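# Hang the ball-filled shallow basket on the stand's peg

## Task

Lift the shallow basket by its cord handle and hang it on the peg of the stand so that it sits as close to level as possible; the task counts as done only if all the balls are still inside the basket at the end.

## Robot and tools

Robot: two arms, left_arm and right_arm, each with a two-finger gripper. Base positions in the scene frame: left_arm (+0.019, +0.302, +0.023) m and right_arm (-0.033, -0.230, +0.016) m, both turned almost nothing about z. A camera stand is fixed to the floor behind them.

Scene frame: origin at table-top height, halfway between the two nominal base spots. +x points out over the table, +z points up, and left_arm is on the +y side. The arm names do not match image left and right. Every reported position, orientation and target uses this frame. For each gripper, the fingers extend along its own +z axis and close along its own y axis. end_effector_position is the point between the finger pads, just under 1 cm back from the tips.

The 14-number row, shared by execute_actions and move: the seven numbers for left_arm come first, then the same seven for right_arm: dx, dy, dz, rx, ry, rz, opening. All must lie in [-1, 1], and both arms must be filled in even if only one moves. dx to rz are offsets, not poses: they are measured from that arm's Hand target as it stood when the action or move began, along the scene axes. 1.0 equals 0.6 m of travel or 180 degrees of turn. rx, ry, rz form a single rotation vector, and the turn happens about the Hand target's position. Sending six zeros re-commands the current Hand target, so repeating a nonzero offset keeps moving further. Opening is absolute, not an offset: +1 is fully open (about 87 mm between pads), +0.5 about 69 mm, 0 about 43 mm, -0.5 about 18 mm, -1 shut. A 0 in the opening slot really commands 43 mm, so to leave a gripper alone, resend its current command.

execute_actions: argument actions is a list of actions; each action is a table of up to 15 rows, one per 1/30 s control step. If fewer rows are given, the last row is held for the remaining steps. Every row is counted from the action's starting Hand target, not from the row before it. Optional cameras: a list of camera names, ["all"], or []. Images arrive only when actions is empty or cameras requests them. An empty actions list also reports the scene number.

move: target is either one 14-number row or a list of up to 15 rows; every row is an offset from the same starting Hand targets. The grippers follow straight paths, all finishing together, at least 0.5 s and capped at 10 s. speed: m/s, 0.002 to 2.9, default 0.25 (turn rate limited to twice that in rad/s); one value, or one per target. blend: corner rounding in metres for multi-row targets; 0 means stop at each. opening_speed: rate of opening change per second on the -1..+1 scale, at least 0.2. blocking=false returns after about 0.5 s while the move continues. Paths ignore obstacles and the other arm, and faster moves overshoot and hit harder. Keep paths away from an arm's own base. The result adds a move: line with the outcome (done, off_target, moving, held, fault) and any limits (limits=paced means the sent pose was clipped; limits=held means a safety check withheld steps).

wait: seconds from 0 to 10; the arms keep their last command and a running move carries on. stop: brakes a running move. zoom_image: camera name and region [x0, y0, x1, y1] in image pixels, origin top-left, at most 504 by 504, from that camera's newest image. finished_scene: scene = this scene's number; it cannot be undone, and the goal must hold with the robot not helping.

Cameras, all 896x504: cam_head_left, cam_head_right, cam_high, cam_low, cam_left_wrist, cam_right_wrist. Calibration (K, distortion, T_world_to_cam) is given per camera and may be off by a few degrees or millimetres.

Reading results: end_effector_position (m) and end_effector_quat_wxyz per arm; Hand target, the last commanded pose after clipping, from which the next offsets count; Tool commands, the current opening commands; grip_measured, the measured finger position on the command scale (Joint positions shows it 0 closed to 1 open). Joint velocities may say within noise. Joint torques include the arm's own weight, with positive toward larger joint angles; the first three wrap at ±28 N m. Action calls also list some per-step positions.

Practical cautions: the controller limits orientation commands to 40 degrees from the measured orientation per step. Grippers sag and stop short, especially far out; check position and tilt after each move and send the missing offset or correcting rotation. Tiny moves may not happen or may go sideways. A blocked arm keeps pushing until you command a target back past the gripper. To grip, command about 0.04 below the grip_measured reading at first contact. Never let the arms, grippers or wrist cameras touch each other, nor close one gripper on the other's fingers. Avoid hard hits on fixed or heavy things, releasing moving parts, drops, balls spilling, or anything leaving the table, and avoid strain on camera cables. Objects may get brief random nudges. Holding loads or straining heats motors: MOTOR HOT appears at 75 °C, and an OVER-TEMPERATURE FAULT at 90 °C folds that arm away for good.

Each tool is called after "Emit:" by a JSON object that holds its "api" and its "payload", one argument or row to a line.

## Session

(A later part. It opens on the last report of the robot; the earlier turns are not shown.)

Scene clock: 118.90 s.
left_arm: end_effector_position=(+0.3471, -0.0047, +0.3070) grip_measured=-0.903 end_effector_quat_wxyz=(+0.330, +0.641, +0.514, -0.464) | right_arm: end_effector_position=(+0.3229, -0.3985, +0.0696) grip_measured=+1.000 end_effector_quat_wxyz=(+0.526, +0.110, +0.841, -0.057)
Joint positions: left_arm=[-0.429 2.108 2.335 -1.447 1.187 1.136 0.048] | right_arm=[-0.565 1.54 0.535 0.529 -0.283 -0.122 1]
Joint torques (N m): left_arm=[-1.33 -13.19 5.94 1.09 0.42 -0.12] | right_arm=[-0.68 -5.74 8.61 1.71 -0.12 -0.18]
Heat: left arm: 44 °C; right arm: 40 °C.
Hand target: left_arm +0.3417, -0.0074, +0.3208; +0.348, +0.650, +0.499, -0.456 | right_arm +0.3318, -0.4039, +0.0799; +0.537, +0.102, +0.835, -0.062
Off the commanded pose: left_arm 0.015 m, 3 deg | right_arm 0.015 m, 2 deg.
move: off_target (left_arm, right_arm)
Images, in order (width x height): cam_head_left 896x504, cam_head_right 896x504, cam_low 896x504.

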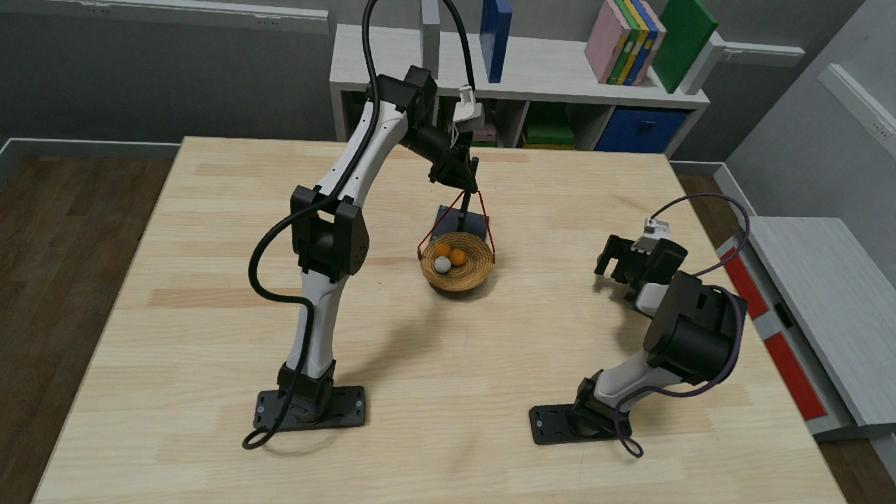

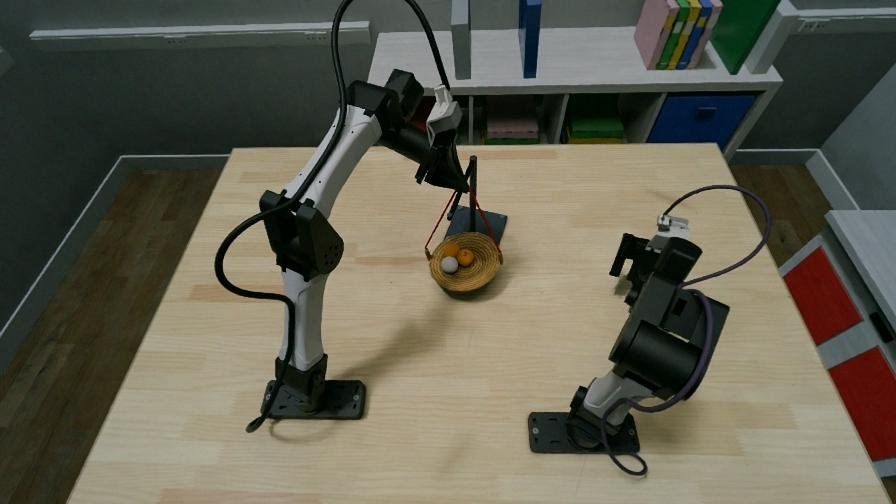

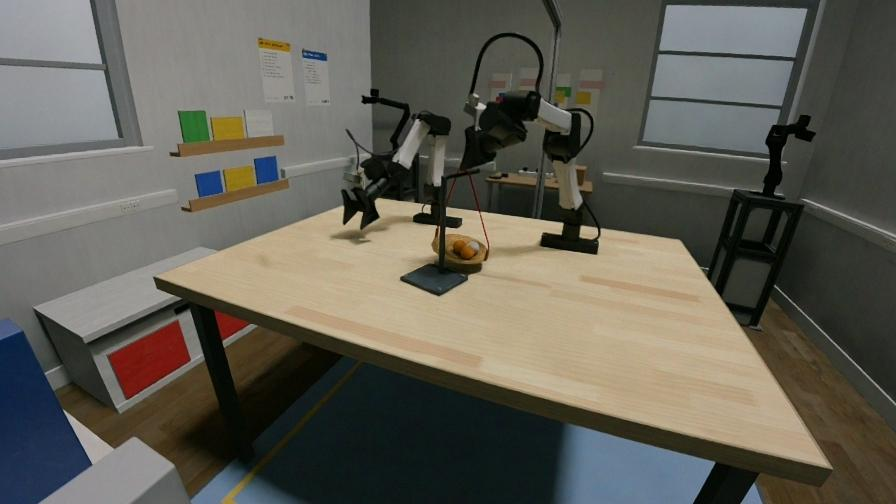

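Emit:
{"api": "move", "payload": {
  "target": [0.003,-0.013,-0.03,0,0,0,-1,0,0,0,0,0,0,1],
  "speed": 0.02,
  "cameras": ["cam_head_left","cam_head_right","cam_low"]
}}

Emit:
{"api": "zoom_image", "payload": {
  "camera": "cam_low",
  "region": [400, 140, 540, 280]
}}

Emit:
{"api": "zoom_image", "payload": {
  "camera": "cam_head_right",
  "region": [420, 130, 510, 230]
}}

Emit:
{"api": "zoom_image", "payload": {
  "camera": "cam_head_left",
  "region": [420, 130, 510, 230]
}}

Scene clock: 120.73 s.
left_arm: end_effector_position=(+0.3463, -0.0114, +0.3025) grip_measured=-0.903 end_effector_quat_wxyz=(+0.342, +0.640, +0.504, -0.469) | right_arm: end_effector_position=(+0.3229, -0.3985, +0.0696) grip_measured=+1.000 end_effector_quat_wxyz=(+0.526, +0.110, +0.841, -0.057)
Joint positions: left_arm=[-0.439 2.056 2.21 -1.312 1.206 1.096 0.048] | right_arm=[-0.565 1.54 0.535 0.529 -0.283 -0.122 1]
Joint torques (N m): left_arm=[-1.89 -11.36 5.41 1.19 0.12 -0.09] | right_arm=[-0.53 -5.78 8.53 1.68 -0.17 -0.16]
Heat: left arm: 44 °C; right arm: 40 °C.
Hand target: left_arm +0.3436, -0.0152, +0.3027; +0.348, +0.650, +0.499, -0.456 | right_arm +0.3318, -0.4039, +0.0799; +0.537, +0.102, +0.835, -0.062
Off the commanded pose: left_arm 0.005 m, 2 deg | right_arm 0.015 m, 2 deg.
move: off_target (right_arm)
Images, in order (width x height): cam_head_left 896x504, cam_head_right 896x504, cam_low 896x504.

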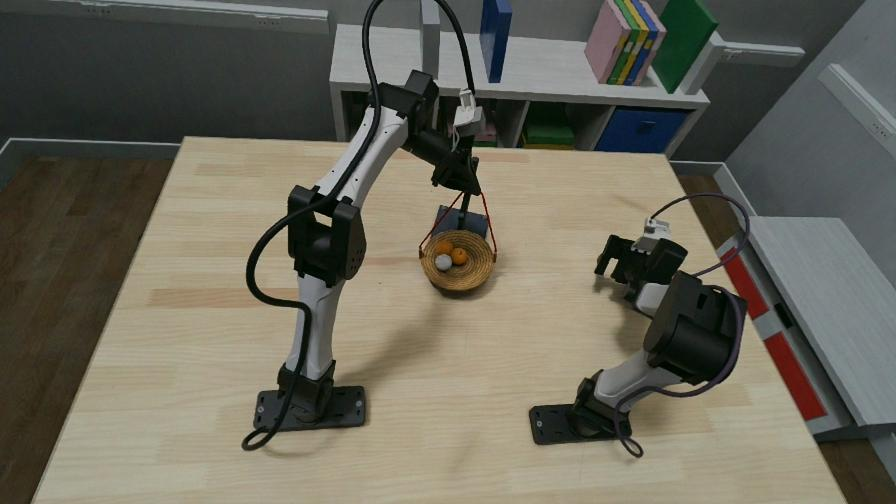

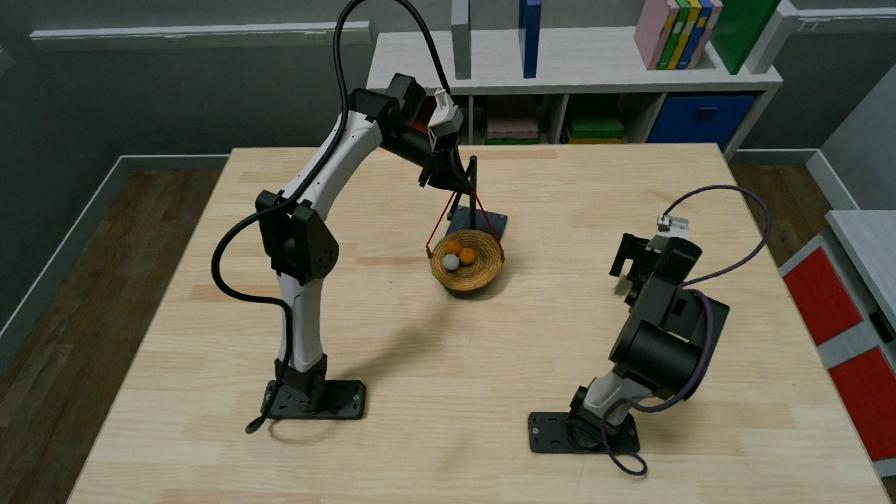

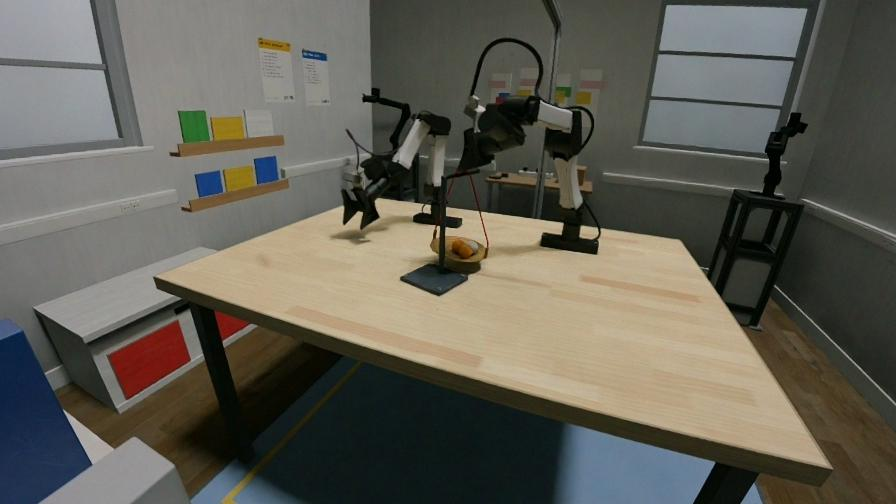

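Scaled by 3.600 from the camera's 896x504 image, which has a finer 1280x720 frame.

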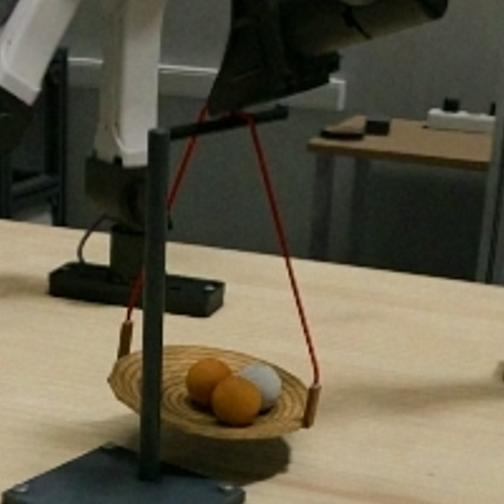

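Scaled by 5.040 from the camera's 896x504 image, which has a finer 1280x720 frame.

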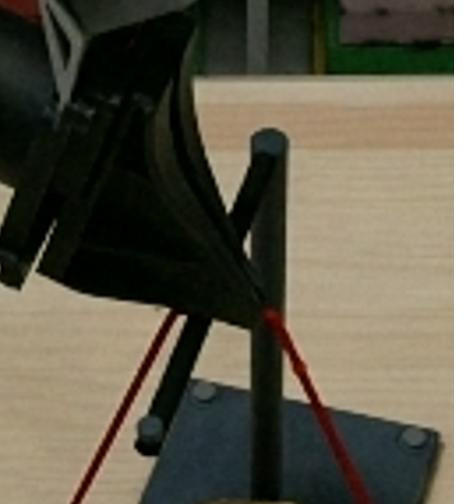

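Scaled by 5.040 from the camera's 896x504 image, which has a finer 1280x720 frame.

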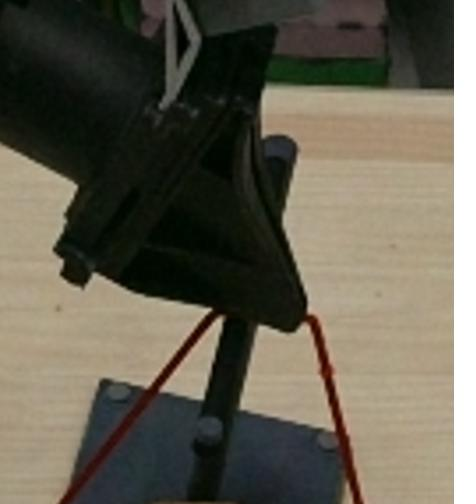

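Emit:
{"api": "move", "payload": {
  "target": [0.003,-0.001,-0.002,0,0,0,-1,0,0,0,0,0,0,1],
  "speed": 0.02,
  "cameras": ["cam_low"]
}}

Emit:
{"api": "zoom_image", "payload": {
  "camera": "cam_low",
  "region": [400, 140, 540, 280]
}}

Scene clock: 121.80 s.
left_arm: end_effector_position=(+0.3469, -0.0117, +0.3027) grip_measured=-0.903 end_effector_quat_wxyz=(+0.344, +0.640, +0.503, -0.468) | right_arm: end_effector_position=(+0.3229, -0.3985, +0.0696) grip_measured=+1.000 end_effector_quat_wxyz=(+0.526, +0.110, +0.841, -0.057)
Joint positions: left_arm=[-0.439 2.056 2.21 -1.308 1.206 1.095 0.048] | right_arm=[-0.565 1.54 0.535 0.529 -0.283 -0.122 1]
Joint torques (N m): left_arm=[-1.8 -10.85 5.75 1.15 0.12 -0.1] | right_arm=[-0.57 -5.86 8.44 1.7 -0.12 -0.16]
Heat: left arm: 44 °C; right arm: 40 °C.
Hand target: left_arm +0.3454, -0.0159, +0.3015; +0.348, +0.650, +0.499, -0.456 | right_arm +0.3318, -0.4039, +0.0799; +0.537, +0.102, +0.835, -0.062
Off the commanded pose: left_arm 0.005 m, 2 deg | right_arm 0.015 m, 2 deg.
move: off_target (right_arm)
Images, in order (width x height): cam_low 896x504.

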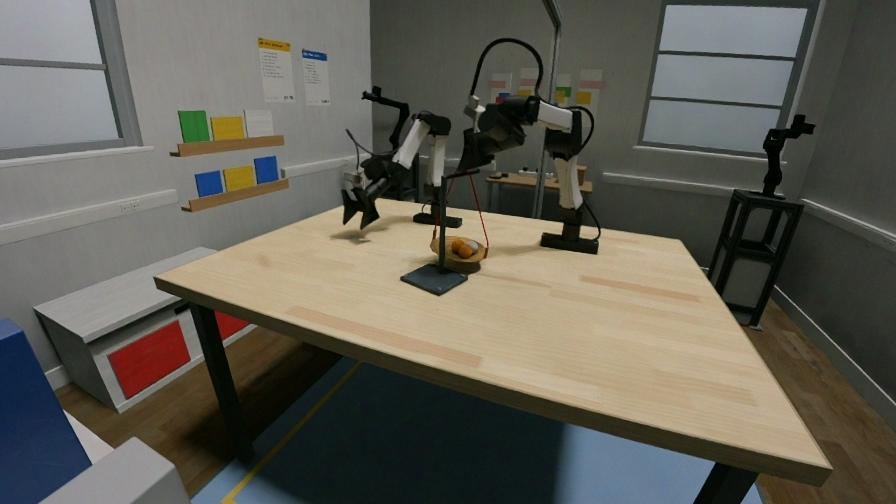

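Scaled by 3.600 from the camera's 896x504 image, which has a finer 1280x720 frame.

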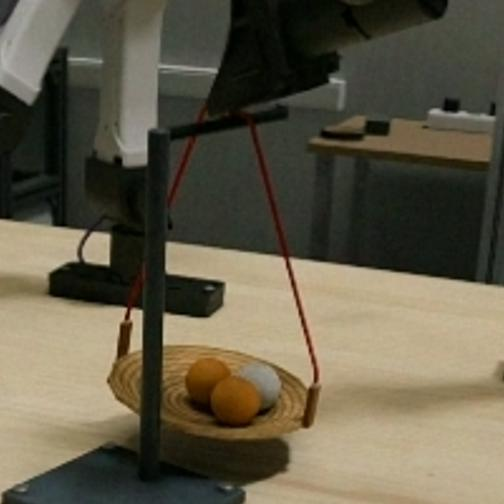

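Emit:
{"api": "move", "payload": {
  "target": [0,0,0,0,0,0,-0.7,0,0,0,0,0,0,1],
  "opening_speed": 0.2,
  "cameras": ["cam_low","cam_head_right","cam_head_left"]
}}

Emit:
{"api": "zoom_image", "payload": {
  "camera": "cam_low",
  "region": [400, 140, 540, 280]
}}

Emit:
{"api": "zoom_image", "payload": {
  "camera": "cam_head_right",
  "region": [400, 130, 530, 310]
}}

Scene clock: 123.63 s.
left_arm: end_effector_position=(+0.3483, -0.0155, +0.3019) grip_measured=-0.700 end_effector_quat_wxyz=(+0.349, +0.645, +0.496, -0.465) | right_arm: end_effector_position=(+0.3229, -0.3985, +0.0696) grip_measured=+1.000 end_effector_quat_wxyz=(+0.526, +0.110, +0.841, -0.057)
Joint positions: left_arm=[-0.447 2.056 2.203 -1.282 1.204 1.095 0.15] | right_arm=[-0.565 1.54 0.535 0.529 -0.283 -0.122 1]
Joint torques (N m): left_arm=[-1.1 -11.18 5.86 0.99 0.15 -0.12] | right_arm=[-0.59 -5.83 8.54 1.68 -0.13 -0.16]
Heat: left arm: 44 °C; right arm: 40 °C.
Hand target: left_arm +0.3454, -0.0158, +0.3015; +0.348, +0.650, +0.499, -0.456 | right_arm +0.3318, -0.4039, +0.0799; +0.537, +0.102, +0.835, -0.062
Off the commanded pose: left_arm 0.003 m, 1 deg | right_arm 0.015 m, 2 deg.
move: off_target (right_arm)
Images, in order (width x height): cam_head_left 896x504, cam_head_right 896x504, cam_low 896x504.

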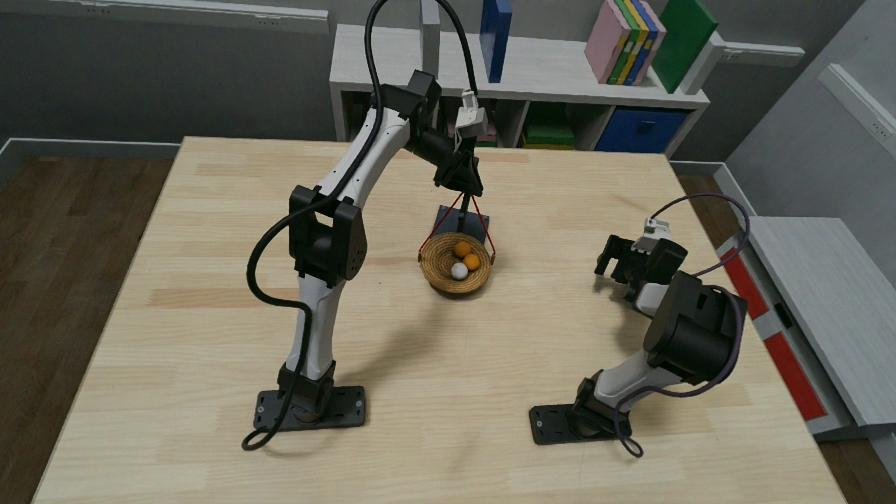

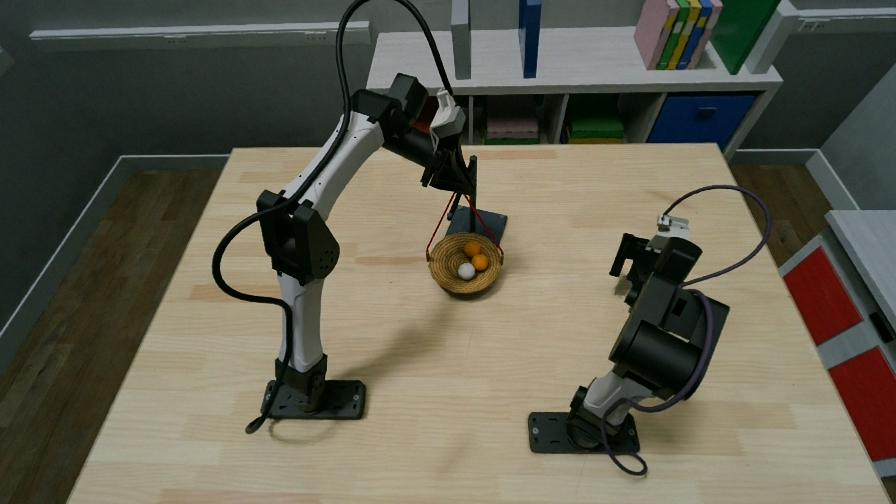

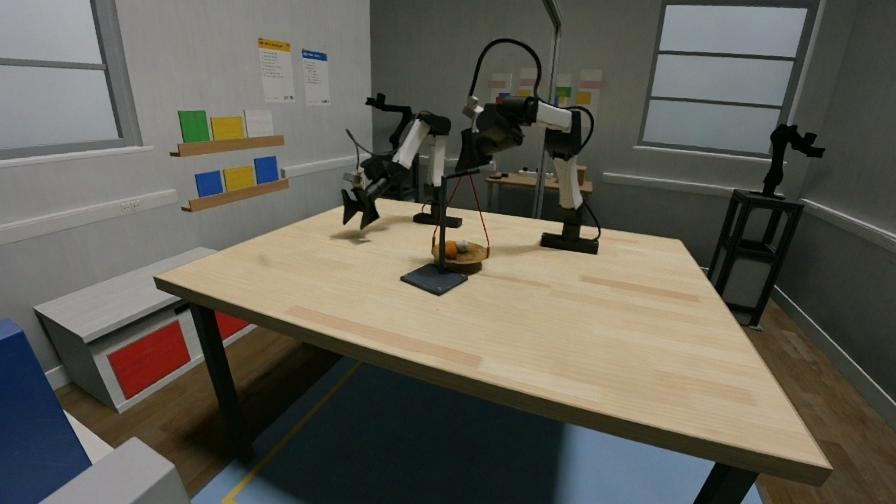

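Scaled by 3.600 from the camera's 896x504 image, which has a finer 1280x720 frame.

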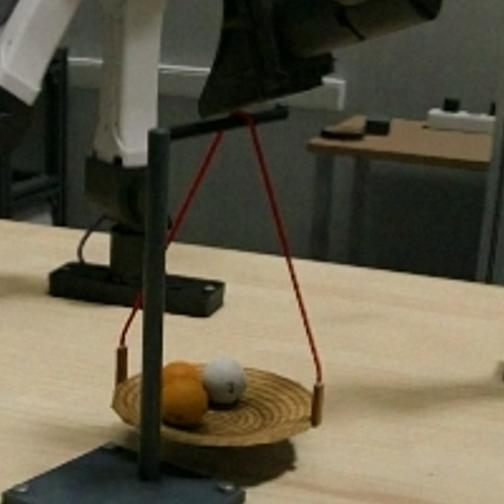

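Scaled by 2.800 from the camera's 896x504 image, which has a finer 1280x720 frame.

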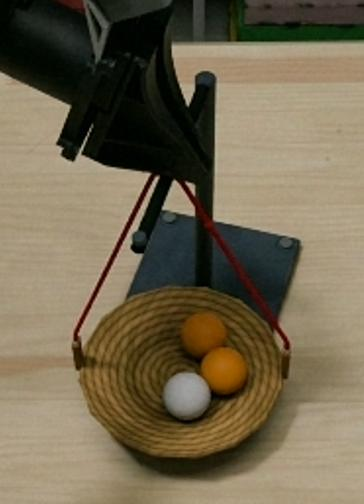

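Emit:
{"api": "move", "payload": {
  "target": [
    [0,0,0,0,0,0,-0.4,0,0,0,0,0,0,1],
    [0,0.0,0.12,0,0,0,-0.4,0,0,0,0,0,0,1],
    [0,0.2,0.14,0,0,0,-0.4,0,0,0,0,0,0,1]
  ],
  "speed": 0.06,
  "opening_speed": 0.5,
  "cameras": ["cam_low","cam_head_right"]
}}

Emit:
{"api": "zoom_image", "payload": {
  "camera": "cam_low",
  "region": [400, 140, 540, 280]
}}

Scene clock: 128.90 s.
left_arm: end_effector_position=(+0.3529, +0.1014, +0.3752) grip_measured=-0.400 end_effector_quat_wxyz=(+0.431, +0.581, +0.549, -0.419) | right_arm: end_effector_position=(+0.3229, -0.3985, +0.0696) grip_measured=+1.000 end_effector_quat_wxyz=(+0.526, +0.110, +0.841, -0.057)
Joint positions: left_arm=[-0.144 1.895 2.272 -1.57 1.268 1.219 0.3] | right_arm=[-0.565 1.54 0.535 0.529 -0.283 -0.122 1]
Joint torques (N m): left_arm=[0.12 -10.8 5.56 0.78 0.49 0.15] | right_arm=[-0.57 -5.74 8.55 1.72 -0.14 -0.14]
Heat: left arm: 44 °C; right arm: 40 °C.
Hand target: left_arm +0.3453, +0.1041, +0.3856; +0.348, +0.650, +0.498, -0.456 | right_arm +0.3318, -0.4039, +0.0799; +0.537, +0.102, +0.835, -0.062
Off the commanded pose: left_arm 0.013 m, 14 deg | right_arm 0.015 m, 2 deg.
joint sent to its limit (left arm) — joint 4 (wrist pitch), lower limit. The joint targets are off in orientation, not in position.
move: off_target (left_arm, right_arm)
Images, in order (width x height): cam_head_right 896x504, cam_low 896x504.

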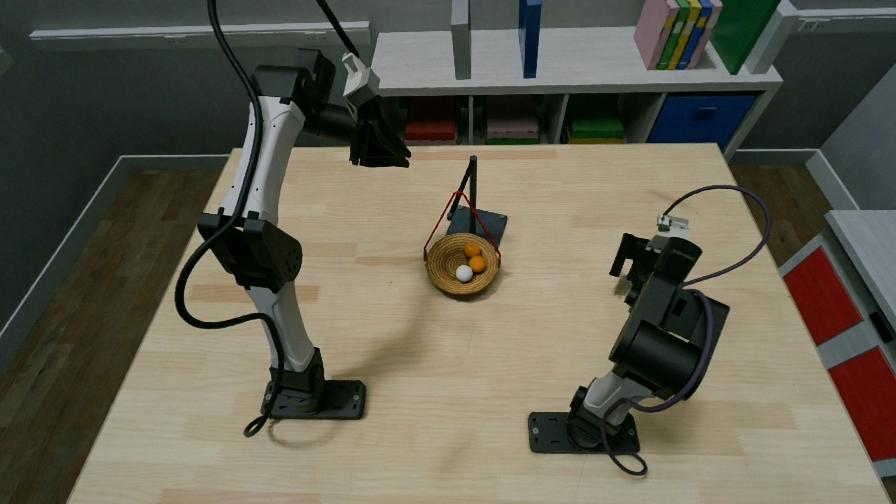

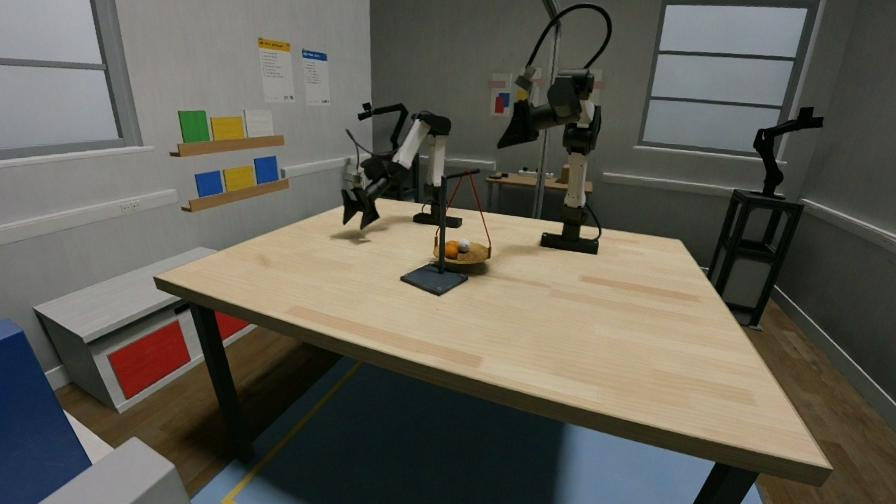

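Scaled by 3.600 from the camera's 896x504 image, which has a finer 1280x720 frame.

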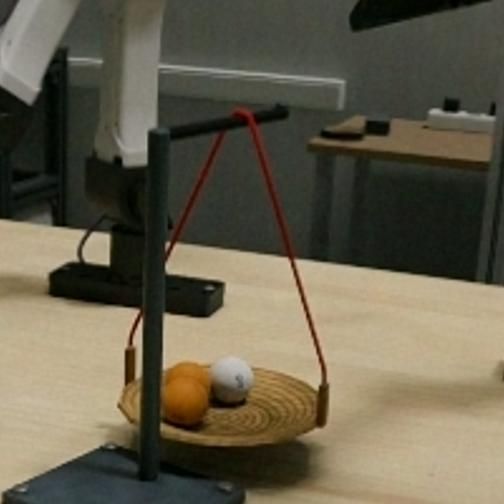

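Emit:
{"api": "zoom_image", "payload": {
  "camera": "cam_head_right",
  "region": [410, 150, 520, 310]
}}

Emit:
{"api": "wait", "payload": {
  "seconds": 1,
  "cameras": ["cam_high"]
}}

Emit:
{"api": "zoom_image", "payload": {
  "camera": "cam_high",
  "region": [350, 160, 470, 290]
}}

Scaled by 3.150 from the camera's 896x504 image, which has a finer 1280x720 frame.

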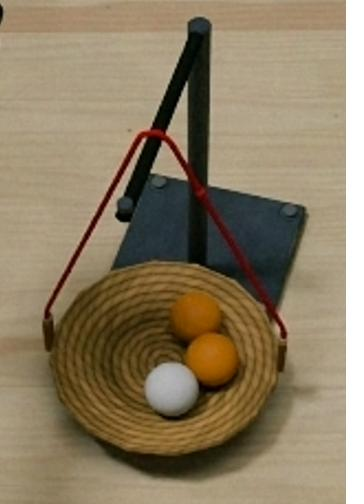

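Scene clock: 130.07 s.
left_arm: end_effector_position=(+0.3529, +0.1014, +0.3752) grip_measured=-0.400 end_effector_quat_wxyz=(+0.431, +0.581, +0.549, -0.419) | right_arm: end_effector_position=(+0.3229, -0.3985, +0.0696) grip_measured=+1.000 end_effector_quat_wxyz=(+0.526, +0.110, +0.841, -0.057)
Joint positions: left_arm=[-0.144 1.895 2.272 -1.57 1.268 1.22 0.3] | right_arm=[-0.565 1.54 0.535 0.529 -0.283 -0.122 1]
Joint torques (N m): left_arm=[0.09 -10.74 5.56 0.75 0.51 0.14] | right_arm=[-0.49 -5.86 8.44 1.7 -0.12 -0.15]
Heat: left arm: 44 °C; right arm: 40 °C.
Hand target: left_arm +0.3452, +0.1041, +0.3856; +0.348, +0.650, +0.499, -0.456 | right_arm +0.3318, -0.4039, +0.0799; +0.537, +0.102, +0.835, -0.062
Tool commands: left_gripper/opening=-0.4 right_gripper/opening=+1.0
Off the commanded pose: left_arm 0.013 m, 14 deg | right_arm 0.015 m, 2 deg.
wait: 1.00 s; at rest from the start
Images, in order (width x height): cam_high 896x504.

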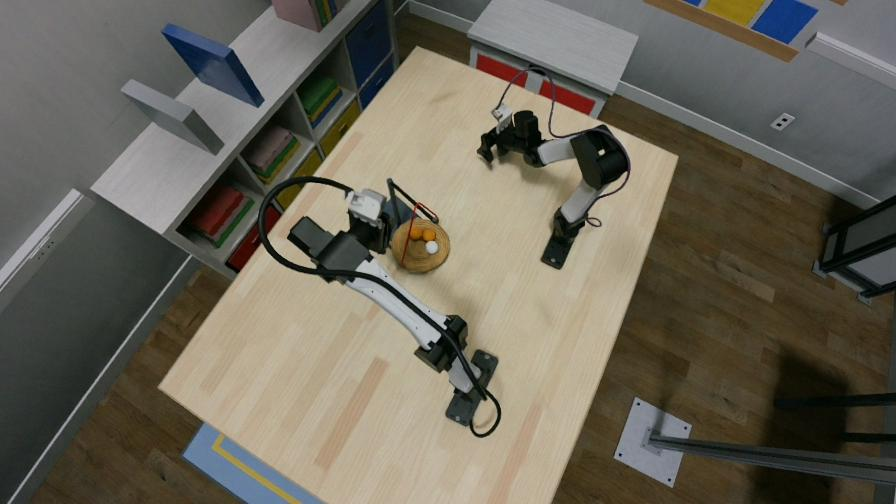

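Scaled by 3.877 from the camera's 896x504 image, which has a finer 1280x720 frame.

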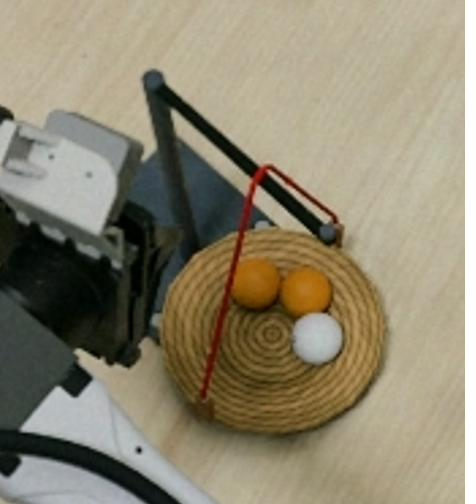

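Emit:
{"api": "finished_scene", "payload": {
  "scene": 2
}}

The scene is finished: the task was done.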